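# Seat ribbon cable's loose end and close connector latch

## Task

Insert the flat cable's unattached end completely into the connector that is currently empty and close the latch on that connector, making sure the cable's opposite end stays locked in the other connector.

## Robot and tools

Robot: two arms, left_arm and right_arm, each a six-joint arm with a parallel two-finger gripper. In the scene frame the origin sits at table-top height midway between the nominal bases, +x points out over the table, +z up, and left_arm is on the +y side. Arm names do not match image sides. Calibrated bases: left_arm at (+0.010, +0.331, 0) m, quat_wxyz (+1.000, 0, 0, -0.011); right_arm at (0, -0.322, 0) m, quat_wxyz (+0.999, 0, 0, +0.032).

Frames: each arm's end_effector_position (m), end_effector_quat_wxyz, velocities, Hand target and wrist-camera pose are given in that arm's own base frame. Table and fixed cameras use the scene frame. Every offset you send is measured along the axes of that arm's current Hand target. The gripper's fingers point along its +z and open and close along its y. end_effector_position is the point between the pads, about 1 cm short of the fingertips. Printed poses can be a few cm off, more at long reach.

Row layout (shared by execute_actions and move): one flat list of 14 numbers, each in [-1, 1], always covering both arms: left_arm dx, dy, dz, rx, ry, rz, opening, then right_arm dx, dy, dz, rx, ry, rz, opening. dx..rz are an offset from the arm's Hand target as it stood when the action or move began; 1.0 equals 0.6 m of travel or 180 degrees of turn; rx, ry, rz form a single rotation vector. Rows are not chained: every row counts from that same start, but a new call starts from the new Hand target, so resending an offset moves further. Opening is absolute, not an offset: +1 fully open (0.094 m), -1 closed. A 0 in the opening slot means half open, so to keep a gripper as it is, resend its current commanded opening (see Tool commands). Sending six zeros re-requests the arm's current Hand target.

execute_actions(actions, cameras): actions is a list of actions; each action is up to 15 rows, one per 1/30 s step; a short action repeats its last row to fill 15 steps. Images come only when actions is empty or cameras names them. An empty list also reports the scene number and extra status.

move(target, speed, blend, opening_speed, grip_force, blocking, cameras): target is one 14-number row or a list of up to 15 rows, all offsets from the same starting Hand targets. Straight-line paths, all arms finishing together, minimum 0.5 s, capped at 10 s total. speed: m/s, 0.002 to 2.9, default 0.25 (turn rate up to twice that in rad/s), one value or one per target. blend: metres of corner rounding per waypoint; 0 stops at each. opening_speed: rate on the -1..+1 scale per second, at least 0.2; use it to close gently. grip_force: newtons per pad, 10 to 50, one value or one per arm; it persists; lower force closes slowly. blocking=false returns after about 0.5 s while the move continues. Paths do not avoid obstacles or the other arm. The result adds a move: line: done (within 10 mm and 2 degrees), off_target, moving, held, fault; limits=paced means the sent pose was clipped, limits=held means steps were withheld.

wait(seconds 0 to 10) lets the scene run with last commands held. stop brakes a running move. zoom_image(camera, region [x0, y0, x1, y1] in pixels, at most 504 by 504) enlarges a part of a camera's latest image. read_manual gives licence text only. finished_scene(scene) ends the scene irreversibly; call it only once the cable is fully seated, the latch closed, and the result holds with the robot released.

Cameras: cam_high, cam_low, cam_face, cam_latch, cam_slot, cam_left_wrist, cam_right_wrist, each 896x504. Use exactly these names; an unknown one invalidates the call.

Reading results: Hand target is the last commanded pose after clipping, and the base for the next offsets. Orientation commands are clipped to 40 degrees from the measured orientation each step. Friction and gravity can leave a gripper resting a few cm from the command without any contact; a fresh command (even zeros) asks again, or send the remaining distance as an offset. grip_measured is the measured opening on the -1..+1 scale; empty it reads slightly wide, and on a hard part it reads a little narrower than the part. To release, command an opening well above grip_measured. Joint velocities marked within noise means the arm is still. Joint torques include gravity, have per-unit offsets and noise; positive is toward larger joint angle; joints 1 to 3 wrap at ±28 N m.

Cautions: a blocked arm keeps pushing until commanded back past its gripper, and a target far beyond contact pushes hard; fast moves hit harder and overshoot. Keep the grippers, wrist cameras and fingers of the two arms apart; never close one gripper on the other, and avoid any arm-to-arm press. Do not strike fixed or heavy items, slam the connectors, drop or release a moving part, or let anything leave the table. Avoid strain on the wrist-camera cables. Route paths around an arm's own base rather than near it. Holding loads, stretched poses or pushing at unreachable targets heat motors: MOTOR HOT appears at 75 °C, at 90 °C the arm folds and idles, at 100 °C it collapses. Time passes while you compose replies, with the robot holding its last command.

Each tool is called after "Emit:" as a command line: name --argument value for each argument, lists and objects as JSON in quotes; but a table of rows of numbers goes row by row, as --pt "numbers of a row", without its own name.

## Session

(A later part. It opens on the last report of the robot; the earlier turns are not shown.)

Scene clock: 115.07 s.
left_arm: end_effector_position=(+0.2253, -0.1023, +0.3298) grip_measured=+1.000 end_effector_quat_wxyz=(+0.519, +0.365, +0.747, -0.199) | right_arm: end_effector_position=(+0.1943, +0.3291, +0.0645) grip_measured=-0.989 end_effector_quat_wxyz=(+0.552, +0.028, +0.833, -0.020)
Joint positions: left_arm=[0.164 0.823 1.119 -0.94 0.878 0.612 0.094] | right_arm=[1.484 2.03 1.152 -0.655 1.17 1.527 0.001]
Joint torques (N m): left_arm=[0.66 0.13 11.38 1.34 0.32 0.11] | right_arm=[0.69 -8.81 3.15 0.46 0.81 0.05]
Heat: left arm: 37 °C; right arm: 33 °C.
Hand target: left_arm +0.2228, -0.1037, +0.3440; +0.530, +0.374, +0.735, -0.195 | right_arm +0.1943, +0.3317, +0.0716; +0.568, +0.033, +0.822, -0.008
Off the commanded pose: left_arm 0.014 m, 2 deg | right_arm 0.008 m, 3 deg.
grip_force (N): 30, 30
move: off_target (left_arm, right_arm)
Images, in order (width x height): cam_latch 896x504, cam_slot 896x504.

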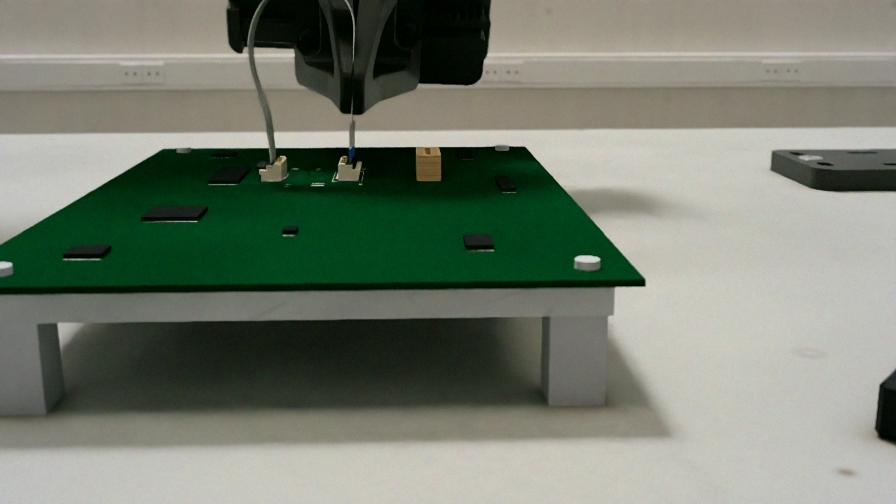

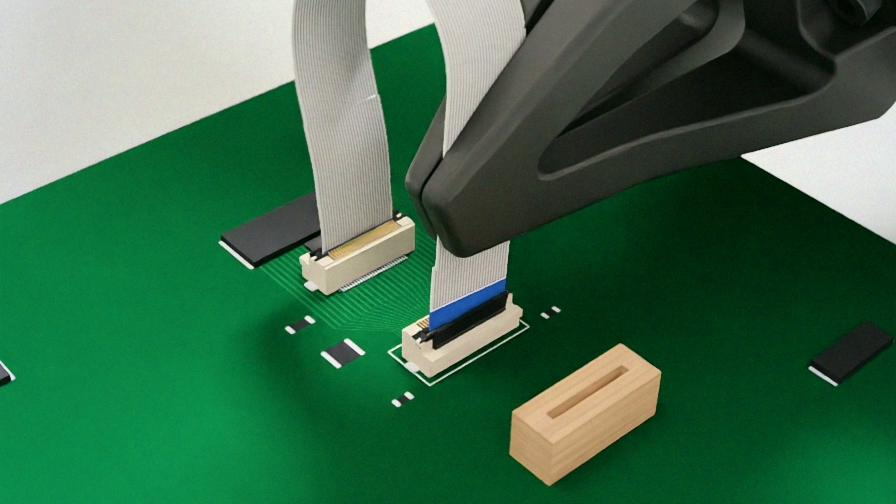

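Emit:
move --target '[0,0,0,0,0,0,1,-0.0187,0.0005,-0.0071,0,0,0,-1]' --speed 0.03 --cameras '["cam_latch","cam_slot"]'

Emit:
zoom_image --camera "cam_slot" --region '[390, 250, 530, 390]'

Emit:
zoom_image --camera "cam_latch" --region '[320, 110, 380, 186]'

Scene clock: 118.17 s.
left_arm: end_effector_position=(+0.2253, -0.1023, +0.3298) grip_measured=+1.000 end_effector_quat_wxyz=(+0.519, +0.365, +0.747, -0.199) | right_arm: end_effector_position=(+0.1943, +0.3291, +0.0645) grip_measured=-0.989 end_effector_quat_wxyz=(+0.552, +0.026, +0.833, -0.022)
Joint positions: left_arm=[0.164 0.823 1.119 -0.94 0.878 0.612 0.094] | right_arm=[1.484 2.03 1.152 -0.655 1.17 1.522 0.001]
Joint torques (N m): left_arm=[0.66 0.16 11.41 1.33 0.32 0.12] | right_arm=[0.64 -10.93 4.18 0.14 0.81 0.03]
Heat: left arm: 37 °C; right arm: 33 °C.
Hand target: left_arm +0.2228, -0.1037, +0.3440; +0.530, +0.374, +0.735, -0.195 | right_arm +0.1943, +0.3317, +0.0836; +0.568, +0.033, +0.822, -0.008
Off the commanded pose: left_arm 0.014 m, 2 deg | right_arm 0.019 m, 3 deg.
grip_force (N): 30, 30
move: off_target (left_arm, right_arm)
Images, in order (width x height): cam_latch 896x504, cam_slot 896x504.

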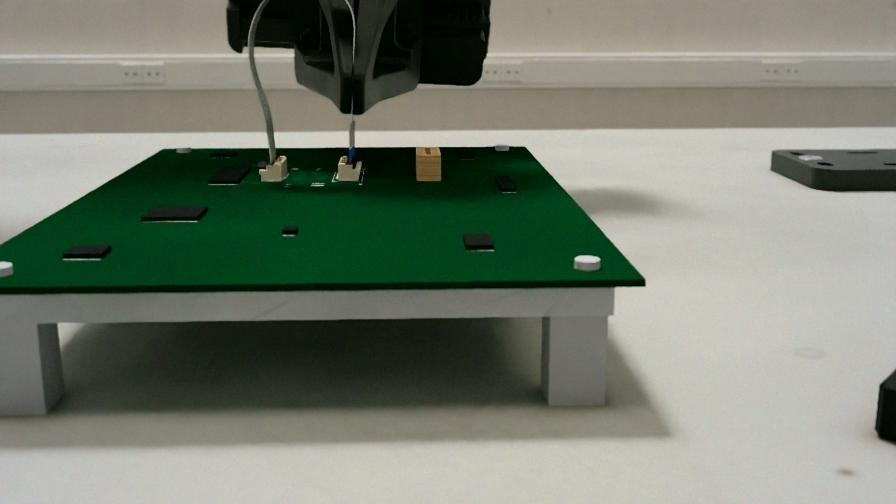

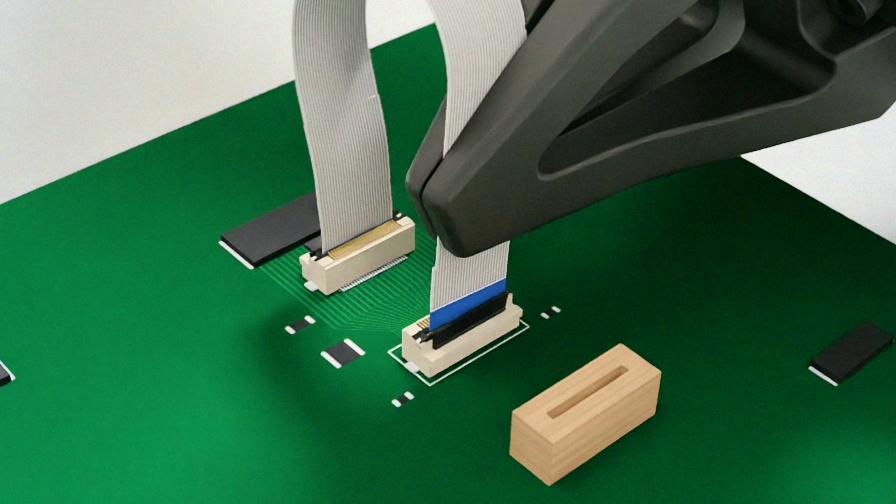

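Scaled by 3.600 from the camera's 896x504 image, which has a finer 1280x720 frame.

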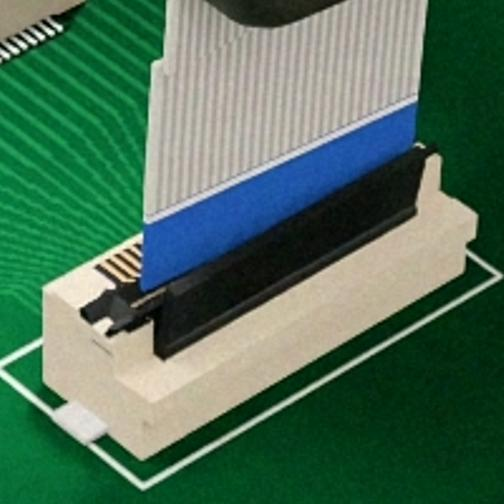

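Scaled by 6.632 from the camera's 896x504 image, which has a finer 1280x720 frame.

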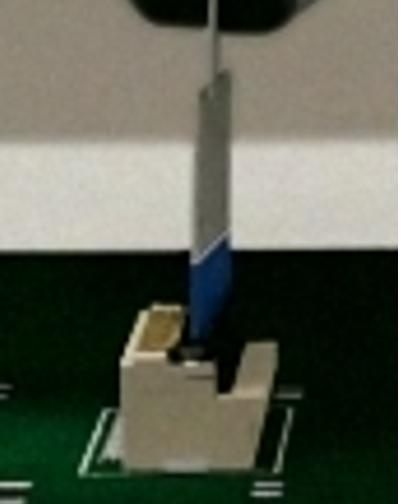

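Emit:
move --target '[0,0,0,0,0,0,1,-0.0078,0.0002,-0.0030,0,0,0,-1]' --speed 0.03 --cameras '["cam_latch","cam_slot"]'

Emit:
zoom_image --camera "cam_slot" --region '[390, 240, 530, 380]'

Emit:
zoom_image --camera "cam_latch" --region '[320, 110, 380, 186]'

Scene clock: 120.57 s.
left_arm: end_effector_position=(+0.2253, -0.1023, +0.3298) grip_measured=+1.000 end_effector_quat_wxyz=(+0.519, +0.365, +0.747, -0.199) | right_arm: end_effector_position=(+0.1941, +0.3268, +0.0662) grip_measured=-0.989 end_effector_quat_wxyz=(+0.552, +0.022, +0.833, -0.027)
Joint positions: left_arm=[0.164 0.823 1.119 -0.94 0.878 0.612 0.094] | right_arm=[1.484 2.025 1.152 -0.673 1.17 1.521 0.001]
Joint torques (N m): left_arm=[0.69 0.25 11.29 1.3 0.29 0.1] | right_arm=[0.64 -11.36 4.78 0.13 0.8 0.06]
Heat: left arm: 37 °C; right arm: 33 °C.
Hand target: left_arm +0.2228, -0.1037, +0.3440; +0.530, +0.374, +0.735, -0.195 | right_arm +0.1943, +0.3317, +0.0887; +0.568, +0.033, +0.822, -0.008
Off the commanded pose: left_arm 0.014 m, 2 deg | right_arm 0.023 m, 3 deg.
grip_force (N): 30, 30
move: off_target (left_arm, right_arm)
Images, in order (width x height): cam_latch 896x504, cam_slot 896x504.

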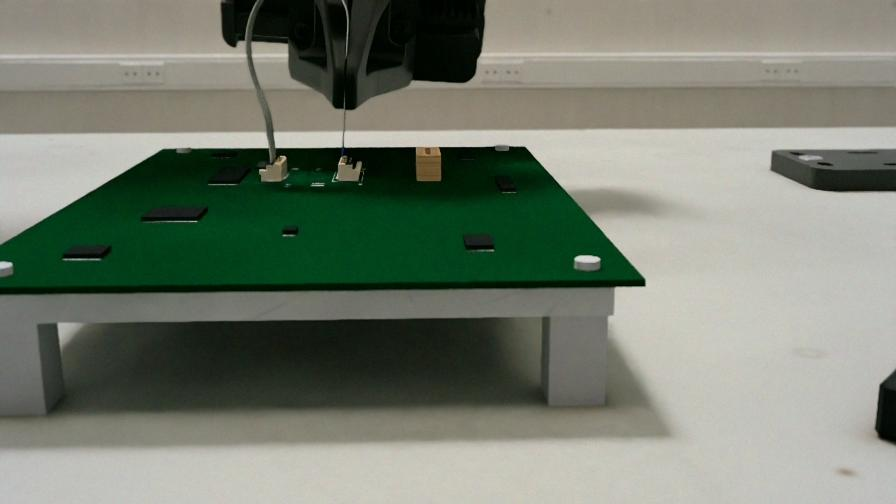

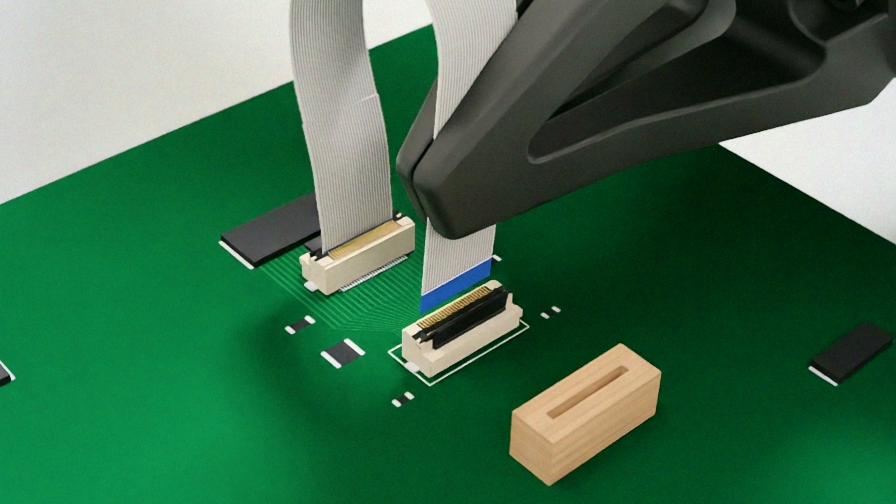

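Scaled by 3.600 from the camera's 896x504 image, which has a finer 1280x720 frame.

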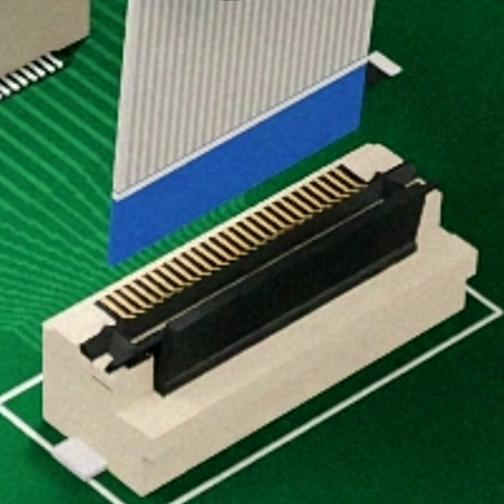

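Scaled by 6.632 from the camera's 896x504 image, which has a finer 1280x720 frame.

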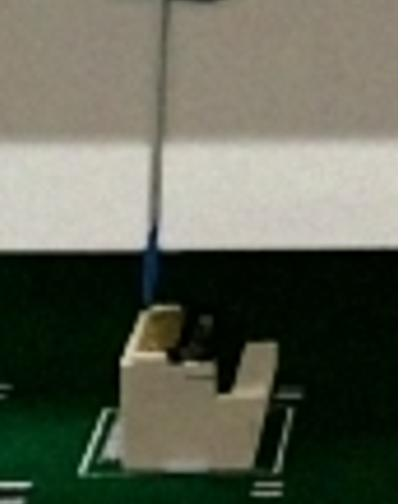

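Emit:
move --target '[0,0,0,0,0,0,1,0.0002,0.0050,-0.0003,-0.0020,0.0003,0.0052,-1]' --speed 0.03 --cameras '["cam_latch","cam_slot"]'

Emit:
zoom_image --camera "cam_slot" --region '[390, 240, 530, 380]'

Emit:
zoom_image --camera "cam_latch" --region '[320, 110, 380, 186]'

Scene clock: 124.83 s.
left_arm: end_effector_position=(+0.2253, -0.1023, +0.3298) grip_measured=+1.000 end_effector_quat_wxyz=(+0.519, +0.365, +0.747, -0.199) | right_arm: end_effector_position=(+0.1941, +0.3268, +0.0662) grip_measured=-0.989 end_effector_quat_wxyz=(+0.552, +0.022, +0.833, -0.028)
Joint positions: left_arm=[0.164 0.823 1.119 -0.94 0.878 0.612 0.094] | right_arm=[1.484 2.025 1.152 -0.674 1.17 1.521 0.001]
Joint torques (N m): left_arm=[0.61 0.1 11.41 1.34 0.31 0.14] | right_arm=[0.72 -11.25 5.05 0.24 0.8 0.1]
Heat: left arm: 37 °C; right arm: 33 °C.
Hand target: left_arm +0.2228, -0.1037, +0.3440; +0.530, +0.374, +0.735, -0.195 | right_arm +0.1943, +0.3347, +0.0887; +0.568, +0.038, +0.822, -0.001
Off the commanded pose: left_arm 0.014 m, 2 deg | right_arm 0.024 m, 4 deg.
grip_force (N): 30, 30
move: off_target (left_arm, right_arm)
Images, in order (width x height): cam_latch 896x504, cam_slot 896x504.

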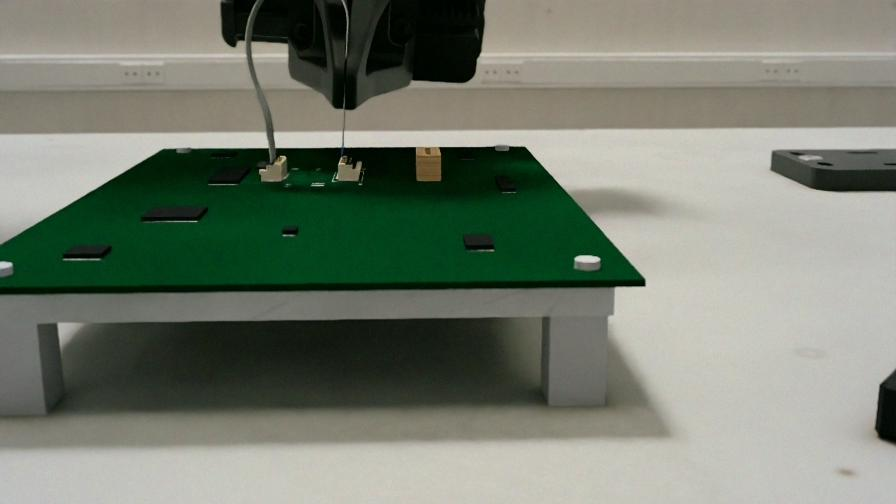

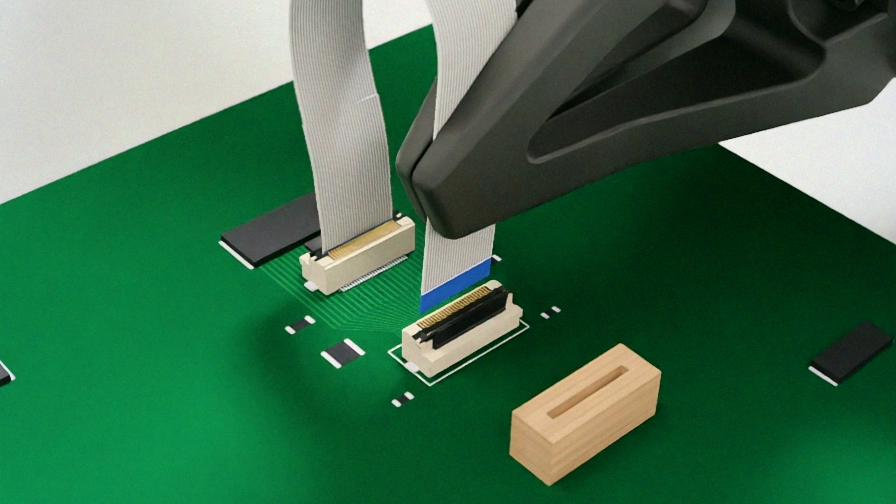

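Scaled by 3.600 from the camera's 896x504 image, which has a finer 1280x720 frame.

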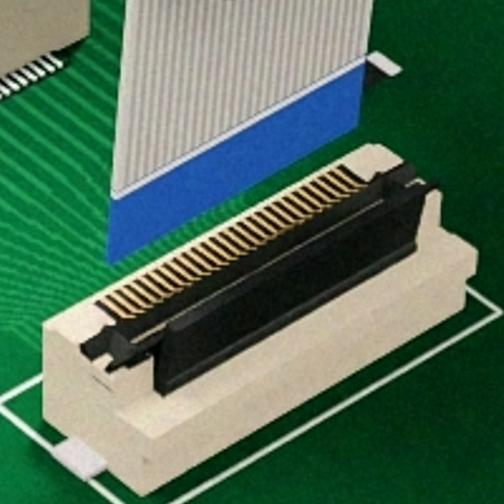

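Scaled by 6.632 from the camera's 896x504 image, which has a finer 1280x720 frame.

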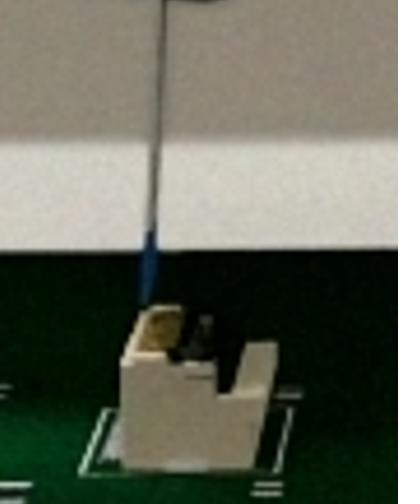

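Emit:
move --target '[0,0,0,0,0,0,1,0.0002,0.0033,-0.0002,-0.0016,0.0002,0.0042,-1]' --speed 0.03 --cameras '["cam_latch","cam_slot"]'

Emit:
zoom_image --camera "cam_slot" --region '[390, 240, 530, 380]'

Emit:
zoom_image --camera "cam_latch" --region '[320, 110, 380, 186]'

Scene clock: 127.00 s.
left_arm: end_effector_position=(+0.2253, -0.1023, +0.3298) grip_measured=+1.000 end_effector_quat_wxyz=(+0.519, +0.365, +0.747, -0.199) | right_arm: end_effector_position=(+0.1941, +0.3268, +0.0662) grip_measured=-0.989 end_effector_quat_wxyz=(+0.552, +0.022, +0.833, -0.028)
Joint positions: left_arm=[0.164 0.823 1.119 -0.94 0.878 0.612 0.094] | right_arm=[1.484 2.025 1.152 -0.674 1.17 1.521 0.001]
Joint torques (N m): left_arm=[0.57 0.05 11.47 1.33 0.34 0.09] | right_arm=[0.75 -11.25 5.16 0.34 0.79 0.11]
Heat: left arm: 37 °C; right arm: 34 °C.
Hand target: left_arm +0.2228, -0.1037, +0.3440; +0.530, +0.374, +0.735, -0.195 | right_arm +0.1942, +0.3367, +0.0887; +0.568, +0.042, +0.822, +0.005
Off the commanded pose: left_arm 0.014 m, 2 deg | right_arm 0.025 m, 5 deg.
grip_force (N): 30, 30
move: off_target (left_arm, right_arm)
Images, in order (width x height): cam_latch 896x504, cam_slot 896x504.

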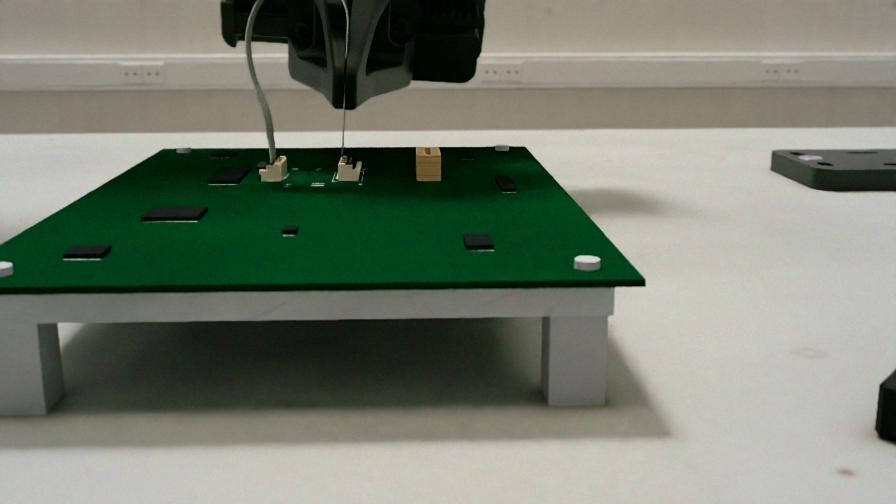

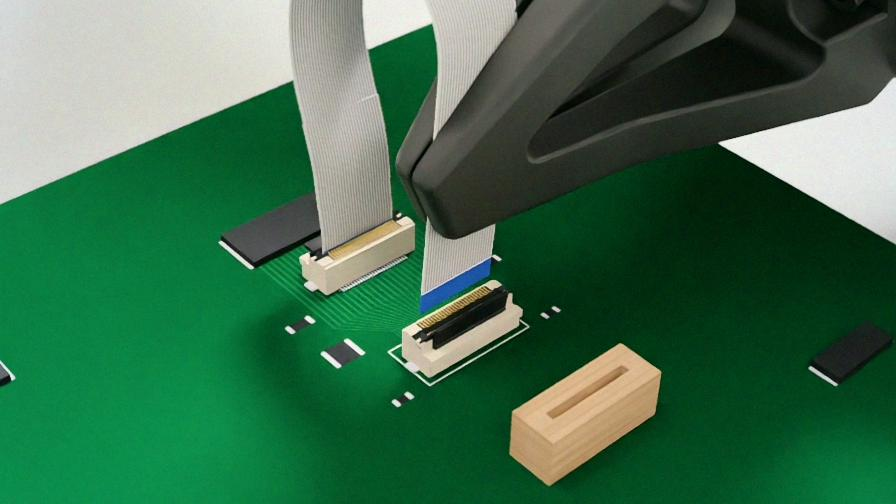

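Scaled by 3.600 from the camera's 896x504 image, which has a finer 1280x720 frame.

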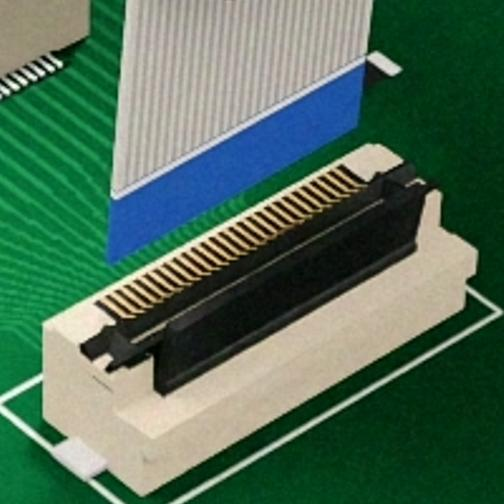

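Scaled by 6.632 from the camera's 896x504 image, which has a finer 1280x720 frame.

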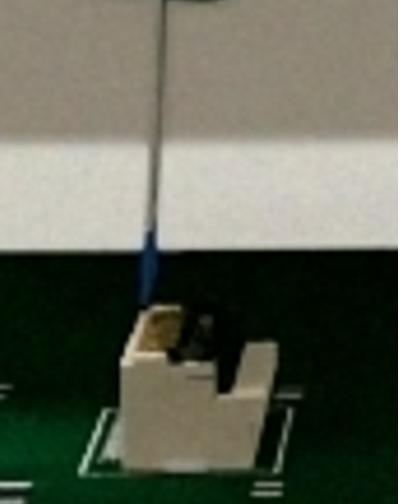

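Emit:
move --target '[0,0,0,0,0,0,1,0.0003,0.0050,-0.0003,-0.0016,0.0002,0.0042,-1]' --speed 0.03 --cameras '[]'

Scene clock: 128.50 s.
left_arm: end_effector_position=(+0.2253, -0.1023, +0.3298) grip_measured=+1.000 end_effector_quat_wxyz=(+0.519, +0.365, +0.747, -0.199) | right_arm: end_effector_position=(+0.1932, +0.3273, +0.0662) grip_measured=-0.989 end_effector_quat_wxyz=(+0.552, +0.021, +0.833, -0.027)
Joint positions: left_arm=[0.164 0.823 1.119 -0.94 0.878 0.612 0.094] | right_arm=[1.487 2.025 1.152 -0.674 1.17 1.521 0.001]
Joint torques (N m): left_arm=[0.42 0.2 11.36 1.31 0.33 0.14] | right_arm=[0.61 -11 5.64 0.42 0.78 0.16]
Heat: left arm: 37 °C; right arm: 34 °C.
Hand target: left_arm +0.2228, -0.1037, +0.3440; +0.530, +0.374, +0.735, -0.195 | right_arm +0.1942, +0.3397, +0.0888; +0.568, +0.046, +0.822, +0.011
Off the commanded pose: left_arm 0.014 m, 2 deg | right_arm 0.026 m, 6 deg.
grip_force (N): 30, 30
move: off_target (left_arm, right_arm)
No camera images: "cameras" was empty.

Emit:
move --target '[0,0,0,0,0,0,1,-0.0003,0.0026,0.0013,-0.0010,0.0002,0.0026,-1]' --speed 0.03 --cameras '[]'

Scene clock: 130.70 s.
left_arm: end_effector_position=(+0.2253, -0.1023, +0.3298) grip_measured=+1.000 end_effector_quat_wxyz=(+0.519, +0.365, +0.747, -0.199) | right_arm: end_effector_position=(+0.1933, +0.3285, +0.0662) grip_measured=-0.989 end_effector_quat_wxyz=(+0.552, +0.024, +0.833, -0.023)
Joint positions: left_arm=[0.164 0.823 1.119 -0.94 0.878 0.612 0.094] | right_arm=[1.487 2.025 1.152 -0.665 1.17 1.522 0.001]
Joint torques (N m): left_arm=[0.65 0.13 11.4 1.31 0.32 0.13] | right_arm=[0.42 -11 5.68 0.45 0.78 0.09]
Heat: left arm: 37 °C; right arm: 34 °C.
Hand target: left_arm +0.2228, -0.1037, +0.3440; +0.530, +0.374, +0.735, -0.195 | right_arm +0.1951, +0.3412, +0.0888; +0.567, +0.048, +0.822, +0.014
Off the commanded pose: left_arm 0.014 m, 2 deg | right_arm 0.026 m, 6 deg.
grip_force (N): 30, 30
move: off_target (left_arm, right_arm)
No camera images: "cameras" was empty.

Emit:
wait --seconds 0.3 --cameras '["cam_latch","cam_slot"]'

Emit:
zoom_image --camera "cam_slot" --region '[390, 240, 530, 380]'

Emit:
zoom_image --camera "cam_latch" --region '[320, 110, 380, 186]'

Scene clock: 131.90 s.
left_arm: end_effector_position=(+0.2253, -0.1023, +0.3298) grip_measured=+1.000 end_effector_quat_wxyz=(+0.519, +0.365, +0.747, -0.199) | right_arm: end_effector_position=(+0.1933, +0.3286, +0.0662) grip_measured=-0.989 end_effector_quat_wxyz=(+0.552, +0.024, +0.833, -0.023)
Joint positions: left_arm=[0.164 0.823 1.119 -0.94 0.878 0.612 0.094] | right_arm=[1.487 2.025 1.152 -0.664 1.17 1.522 0.001]
Joint torques (N m): left_arm=[0.65 0.27 11.43 1.35 0.33 0.1] | right_arm=[0.42 -11 5.68 0.46 0.77 0.1]
Heat: left arm: 37 °C; right arm: 34 °C.
Hand target: left_arm +0.2228, -0.1037, +0.3440; +0.530, +0.374, +0.735, -0.195 | right_arm +0.1951, +0.3412, +0.0888; +0.567, +0.048, +0.822, +0.014
Tool commands: left_gripper/opening=+1.0 right_gripper/opening=-1.0
Off the commanded pose: left_arm 0.014 m, 2 deg | right_arm 0.026 m, 6 deg.
grip_force (N): 30, 30
wait: 0.30 s; at rest from the start
Images, in order (width x height): cam_latch 896x504, cam_slot 896x504.

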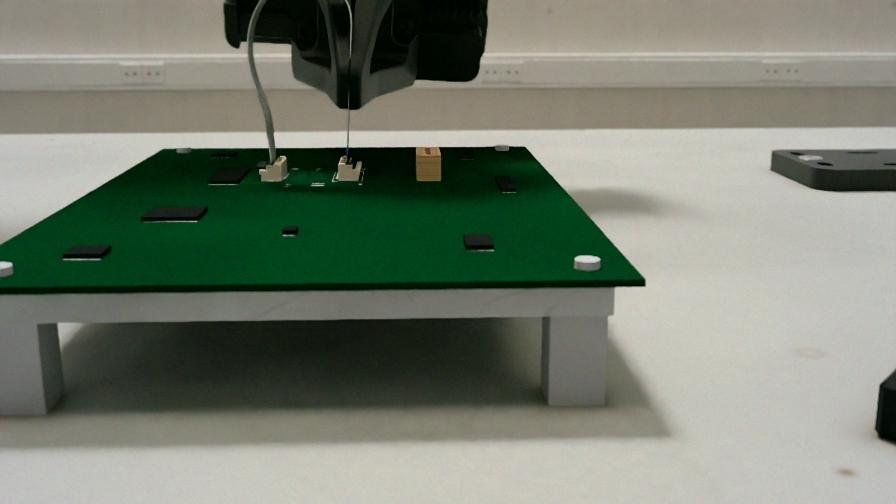

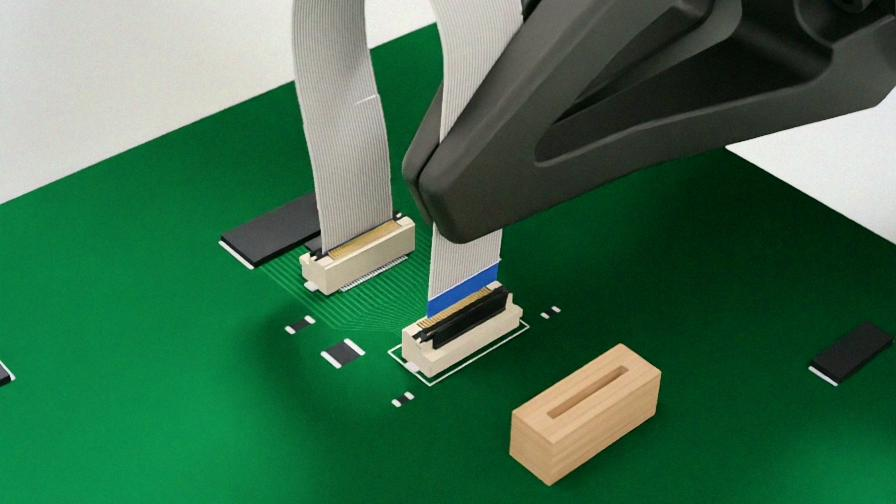

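Scaled by 3.600 from the camera's 896x504 image, which has a finer 1280x720 frame.

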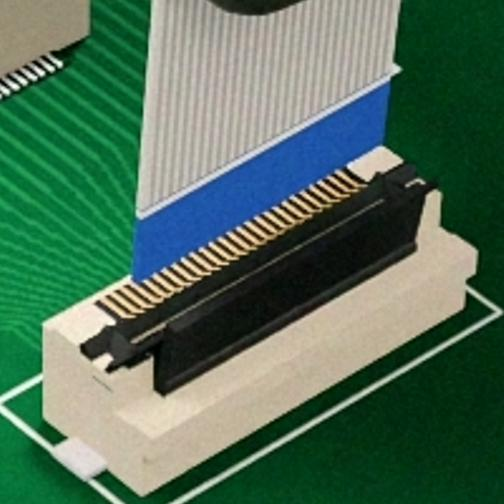

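Scaled by 6.632 from the camera's 896x504 image, which has a finer 1280x720 frame.

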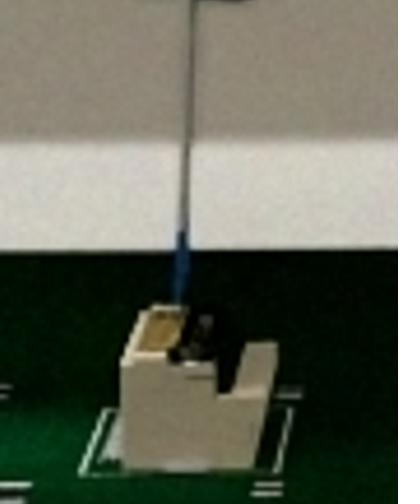

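Emit:
move --target '[0,0,0,0,0,0,1,0,0,0,-0.0049,0.0009,0.0130,-1]' --speed 0.03 --cameras '["cam_latch","cam_slot"]'

Emit:
zoom_image --camera "cam_slot" --region '[390, 240, 530, 380]'

Emit:
zoom_image --camera "cam_latch" --region '[320, 110, 380, 186]'

Scene clock: 135.30 s.
left_arm: end_effector_position=(+0.2253, -0.1023, +0.3298) grip_measured=+1.000 end_effector_quat_wxyz=(+0.519, +0.365, +0.747, -0.199) | right_arm: end_effector_position=(+0.1940, +0.3365, +0.0700) grip_measured=-0.989 end_effector_quat_wxyz=(+0.553, +0.041, +0.832, +0.004)
Joint positions: left_arm=[0.164 0.823 1.119 -0.94 0.878 0.612 0.094] | right_arm=[1.487 2.015 1.152 -0.611 1.17 1.522 0.001]
Joint torques (N m): left_arm=[0.61 0.16 11.44 1.31 0.33 0.13] | right_arm=[0.34 -11.45 3.7 0.54 0.75 0.09]
Heat: left arm: 37 °C; right arm: 34 °C.
Hand target: left_arm +0.2228, -0.1037, +0.3440; +0.530, +0.374, +0.735, -0.195 | right_arm +0.1951, +0.3412, +0.0887; +0.566, +0.061, +0.821, +0.032
Off the commanded pose: left_arm 0.014 m, 2 deg | right_arm 0.019 m, 4 deg.
grip_force (N): 30, 30
move: off_target (left_arm, right_arm)
Images, in order (width x height): cam_latch 896x504, cam_slot 896x504.

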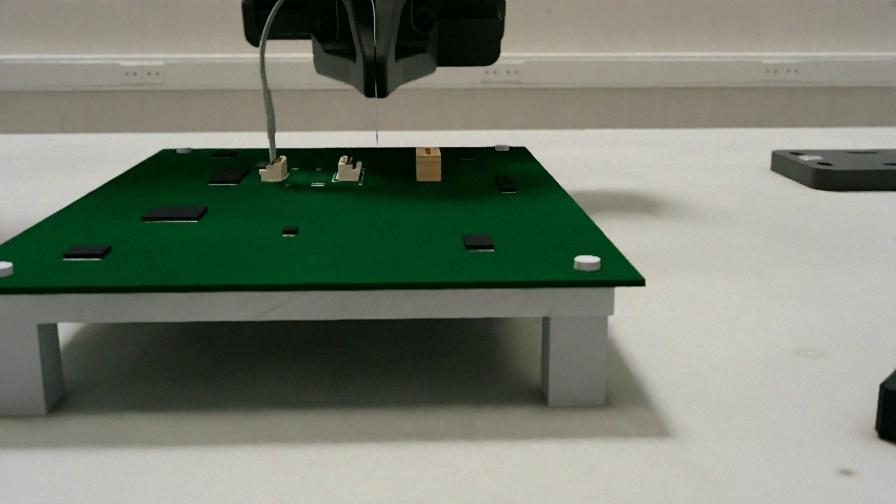

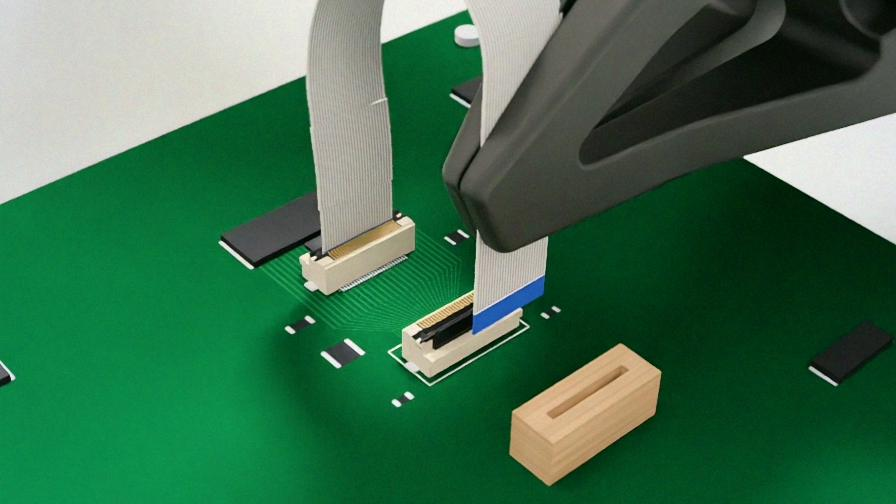

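Scaled by 3.600 from the camera's 896x504 image, which has a finer 1280x720 frame.

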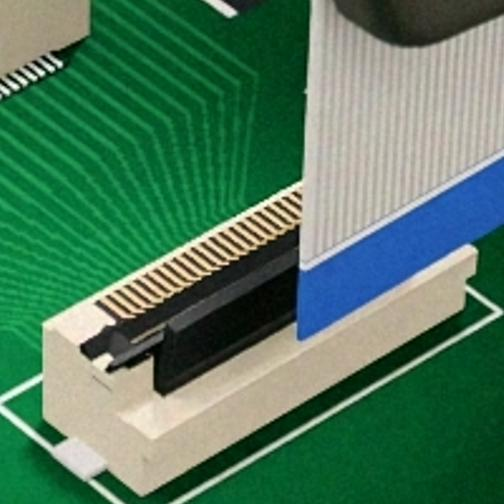

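Scaled by 6.632 from the camera's 896x504 image, which has a finer 1280x720 frame.

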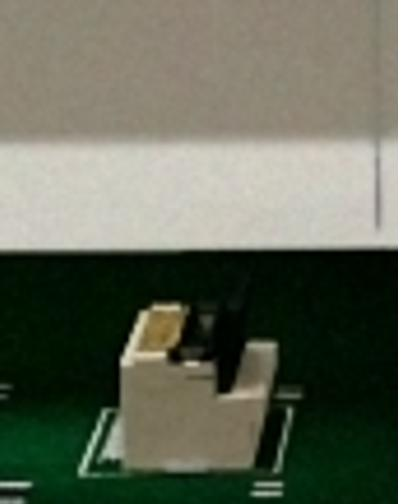

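Emit:
move --target '[0,0,0,0,0,0,1,-0.0018,-0.0150,0.0011,0,0,0,-1]' --speed 0.03 --cameras '["cam_latch","cam_slot"]'

Emit:
zoom_image --camera "cam_slot" --region '[390, 240, 530, 380]'

Emit:
zoom_image --camera "cam_latch" --region '[320, 110, 380, 186]'

Scene clock: 139.60 s.
left_arm: end_effector_position=(+0.2253, -0.1023, +0.3298) grip_measured=+1.000 end_effector_quat_wxyz=(+0.519, +0.365, +0.747, -0.199) | right_arm: end_effector_position=(+0.1934, +0.3298, +0.0712) grip_measured=-0.989 end_effector_quat_wxyz=(+0.553, +0.043, +0.832, +0.008)
Joint positions: left_arm=[0.164 0.823 1.119 -0.94 0.878 0.612 0.094] | right_arm=[1.487 1.985 1.111 -0.587 1.17 1.518 0.001]
Joint torques (N m): left_arm=[0.51 0.2 11.49 1.34 0.31 0.12] | right_arm=[0.03 -11.14 3.29 0.57 0.74 0.03]
Heat: left arm: 37 °C; right arm: 34 °C.
Hand target: left_arm +0.2228, -0.1037, +0.3440; +0.530, +0.374, +0.735, -0.195 | right_arm +0.1955, +0.3321, +0.0883; +0.566, +0.061, +0.821, +0.032
Off the commanded pose: left_arm 0.014 m, 2 deg | right_arm 0.017 m, 4 deg.
grip_force (N): 30, 30
move: off_target (left_arm, right_arm)
Images, in order (width x height): cam_latch 896x504, cam_slot 896x504.

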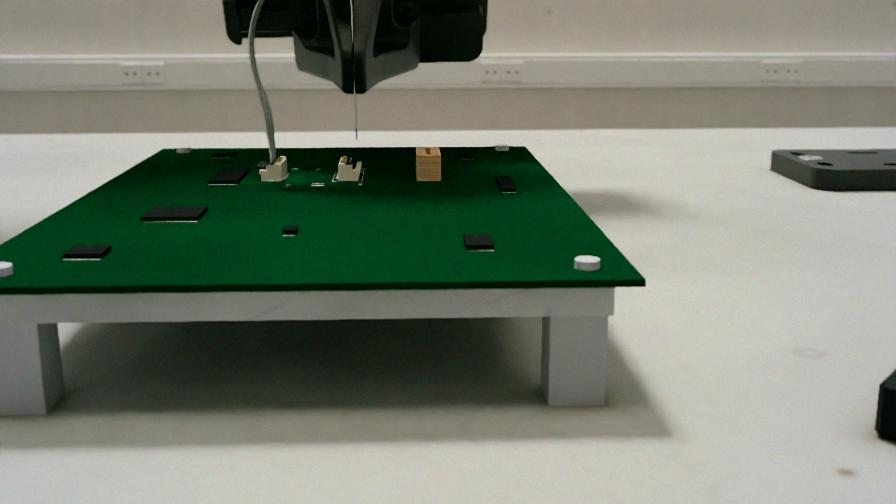

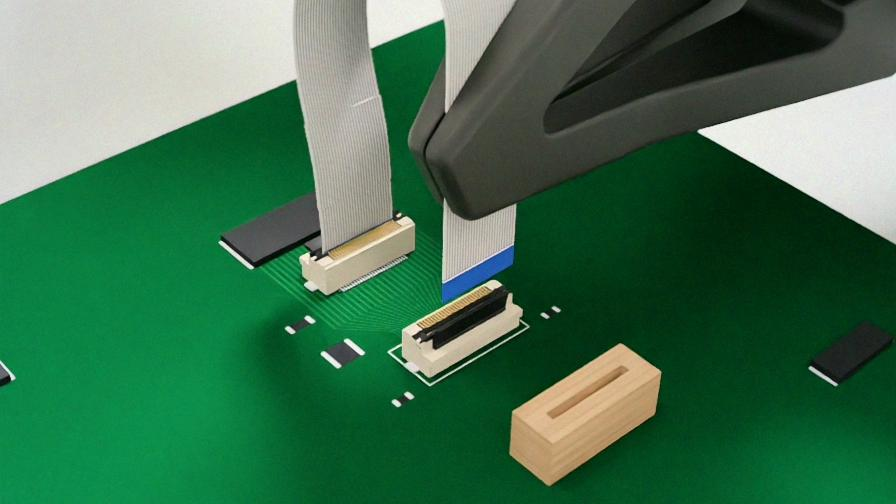

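Scaled by 3.600 from the camera's 896x504 image, which has a finer 1280x720 frame.

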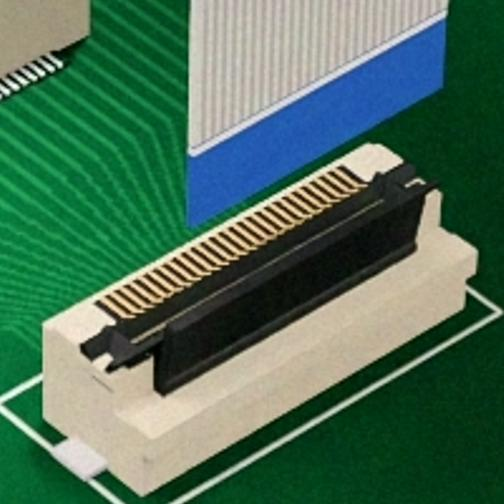

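Scaled by 6.632 from the camera's 896x504 image, which has a finer 1280x720 frame.

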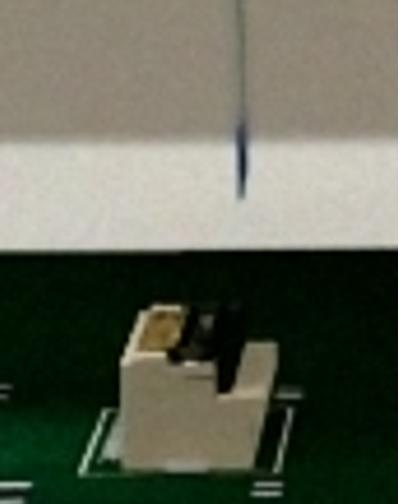

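Emit:
move --target '[0,0,0,0,0,0,1,0.0217,-0.0018,0.0083,0,0,0,-1]' --speed 0.03 --cameras '["cam_latch","cam_slot"]'

Emit:
zoom_image --camera "cam_slot" --region '[390, 240, 530, 380]'

Emit:
zoom_image --camera "cam_latch" --region '[320, 110, 380, 186]'

Scene clock: 142.77 s.
left_arm: end_effector_position=(+0.2253, -0.1023, +0.3298) grip_measured=+1.000 end_effector_quat_wxyz=(+0.519, +0.365, +0.747, -0.199) | right_arm: end_effector_position=(+0.1935, +0.3319, +0.0682) grip_measured=-0.989 end_effector_quat_wxyz=(+0.553, +0.052, +0.831, +0.022)
Joint positions: left_arm=[0.164 0.823 1.119 -0.94 0.878 0.612 0.094] | right_arm=[1.487 1.985 1.094 -0.535 1.17 1.517 0.001]
Joint torques (N m): left_arm=[0.55 0.17 11.38 1.33 0.3 0.13] | right_arm=[0.05 -8.57 3.28 0.61 0.74 0.03]
Heat: left arm: 37 °C; right arm: 34 °C.
Hand target: left_arm +0.2228, -0.1037, +0.3440; +0.530, +0.374, +0.735, -0.195 | right_arm +0.1955, +0.3328, +0.0744; +0.566, +0.061, +0.821, +0.032
Off the commanded pose: left_arm 0.014 m, 2 deg | right_arm 0.006 m, 2 deg.
grip_force (N): 30, 30
move: off_target (left_arm)
Images, in order (width x height): cam_latch 896x504, cam_slot 896x504.

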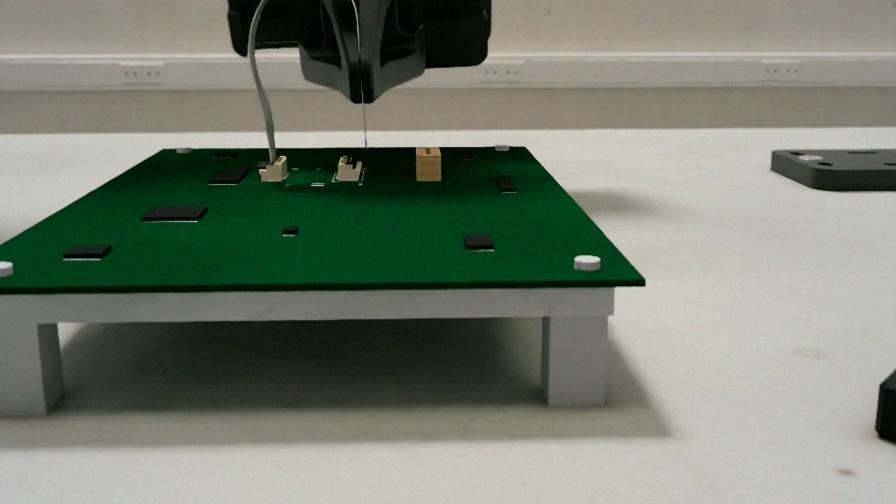

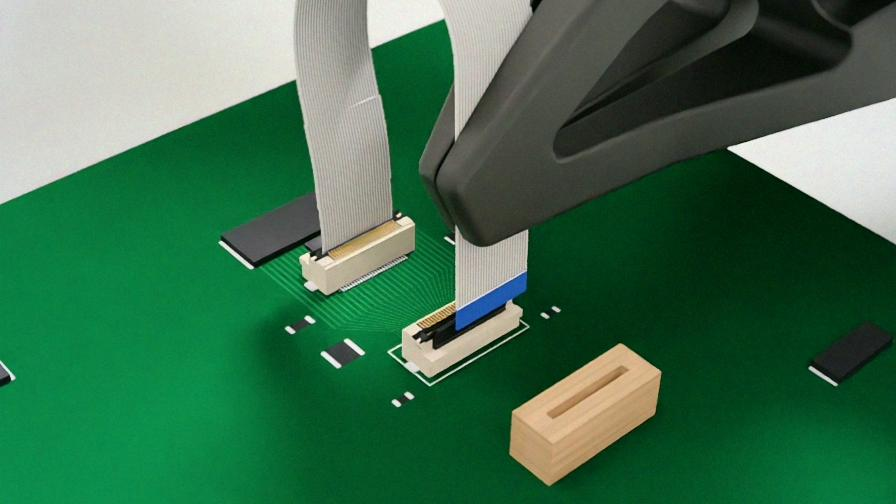

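Scaled by 3.600 from the camera's 896x504 image, which has a finer 1280x720 frame.

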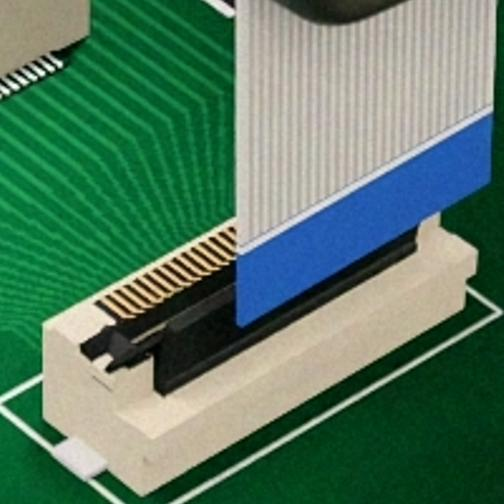

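Scaled by 6.632 from the camera's 896x504 image, which has a finer 1280x720 frame.

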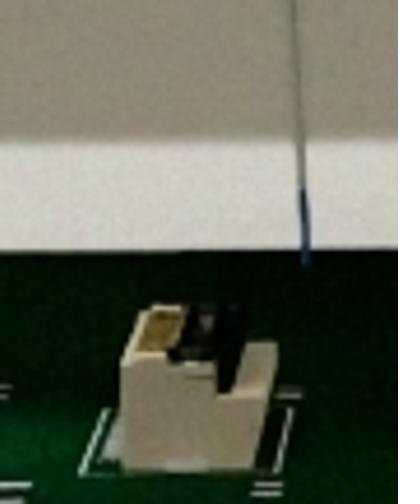

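Emit:
move --target '[0,0,0,0,0,0,1,-0.0020,-0.0031,-0.0005,0.0078,-0.0014,-0.0207,-1]' --speed 0.03 --cameras '["cam_latch","cam_slot"]'

Emit:
zoom_image --camera "cam_slot" --region '[390, 240, 530, 380]'

Emit:
zoom_image --camera "cam_latch" --region '[320, 110, 380, 186]'

Scene clock: 148.80 s.
left_arm: end_effector_position=(+0.2253, -0.1023, +0.3298) grip_measured=+1.000 end_effector_quat_wxyz=(+0.519, +0.365, +0.747, -0.199) | right_arm: end_effector_position=(+0.1931, +0.3267, +0.0676) grip_measured=-0.989 end_effector_quat_wxyz=(+0.553, +0.037, +0.832, +0.004)
Joint positions: left_arm=[0.164 0.823 1.119 -0.94 0.878 0.612 0.094] | right_arm=[1.487 1.985 1.094 -0.572 1.17 1.506 0.001]
Joint torques (N m): left_arm=[0.49 0.03 11.37 1.33 0.34 0.13] | right_arm=[0.1 -7.35 5.7 0.24 0.79 0.04]
Heat: left arm: 37 °C; right arm: 34 °C.
Hand target: left_arm +0.2228, -0.1037, +0.3440; +0.530, +0.374, +0.735, -0.195 | right_arm +0.1956, +0.3308, +0.0754; +0.568, +0.041, +0.822, +0.004
Off the commanded pose: left_arm 0.014 m, 2 deg | right_arm 0.009 m, 2 deg.
grip_force (N): 30, 30
move: off_target (left_arm)
Images, in order (width x height): cam_latch 896x504, cam_slot 896x504.

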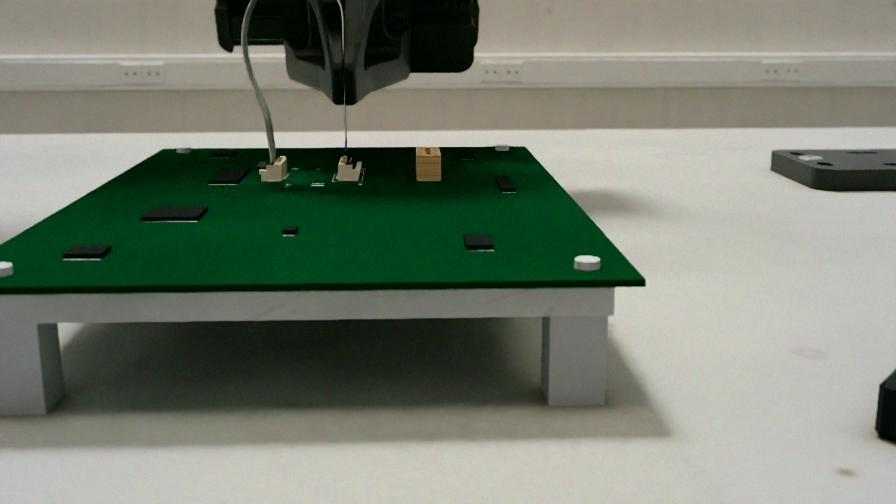

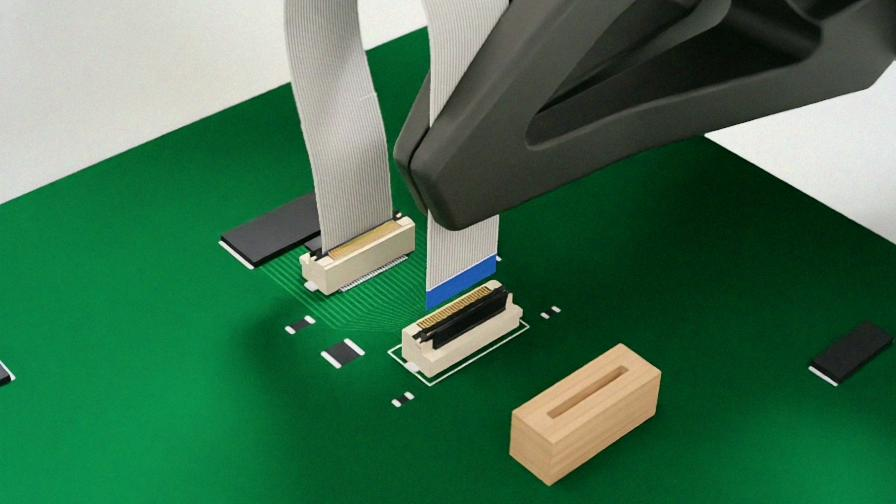

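Scaled by 3.600 from the camera's 896x504 image, which has a finer 1280x720 frame.

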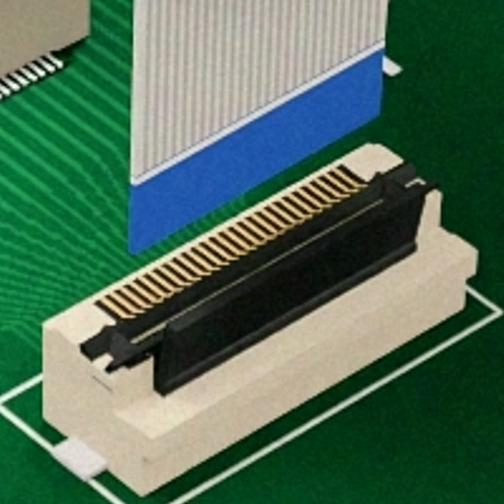

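Scaled by 6.632 from the camera's 896x504 image, which has a finer 1280x720 frame.

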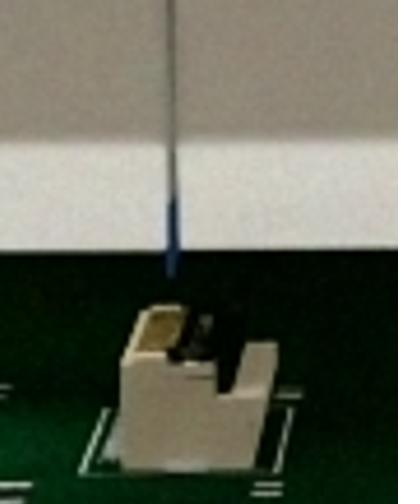

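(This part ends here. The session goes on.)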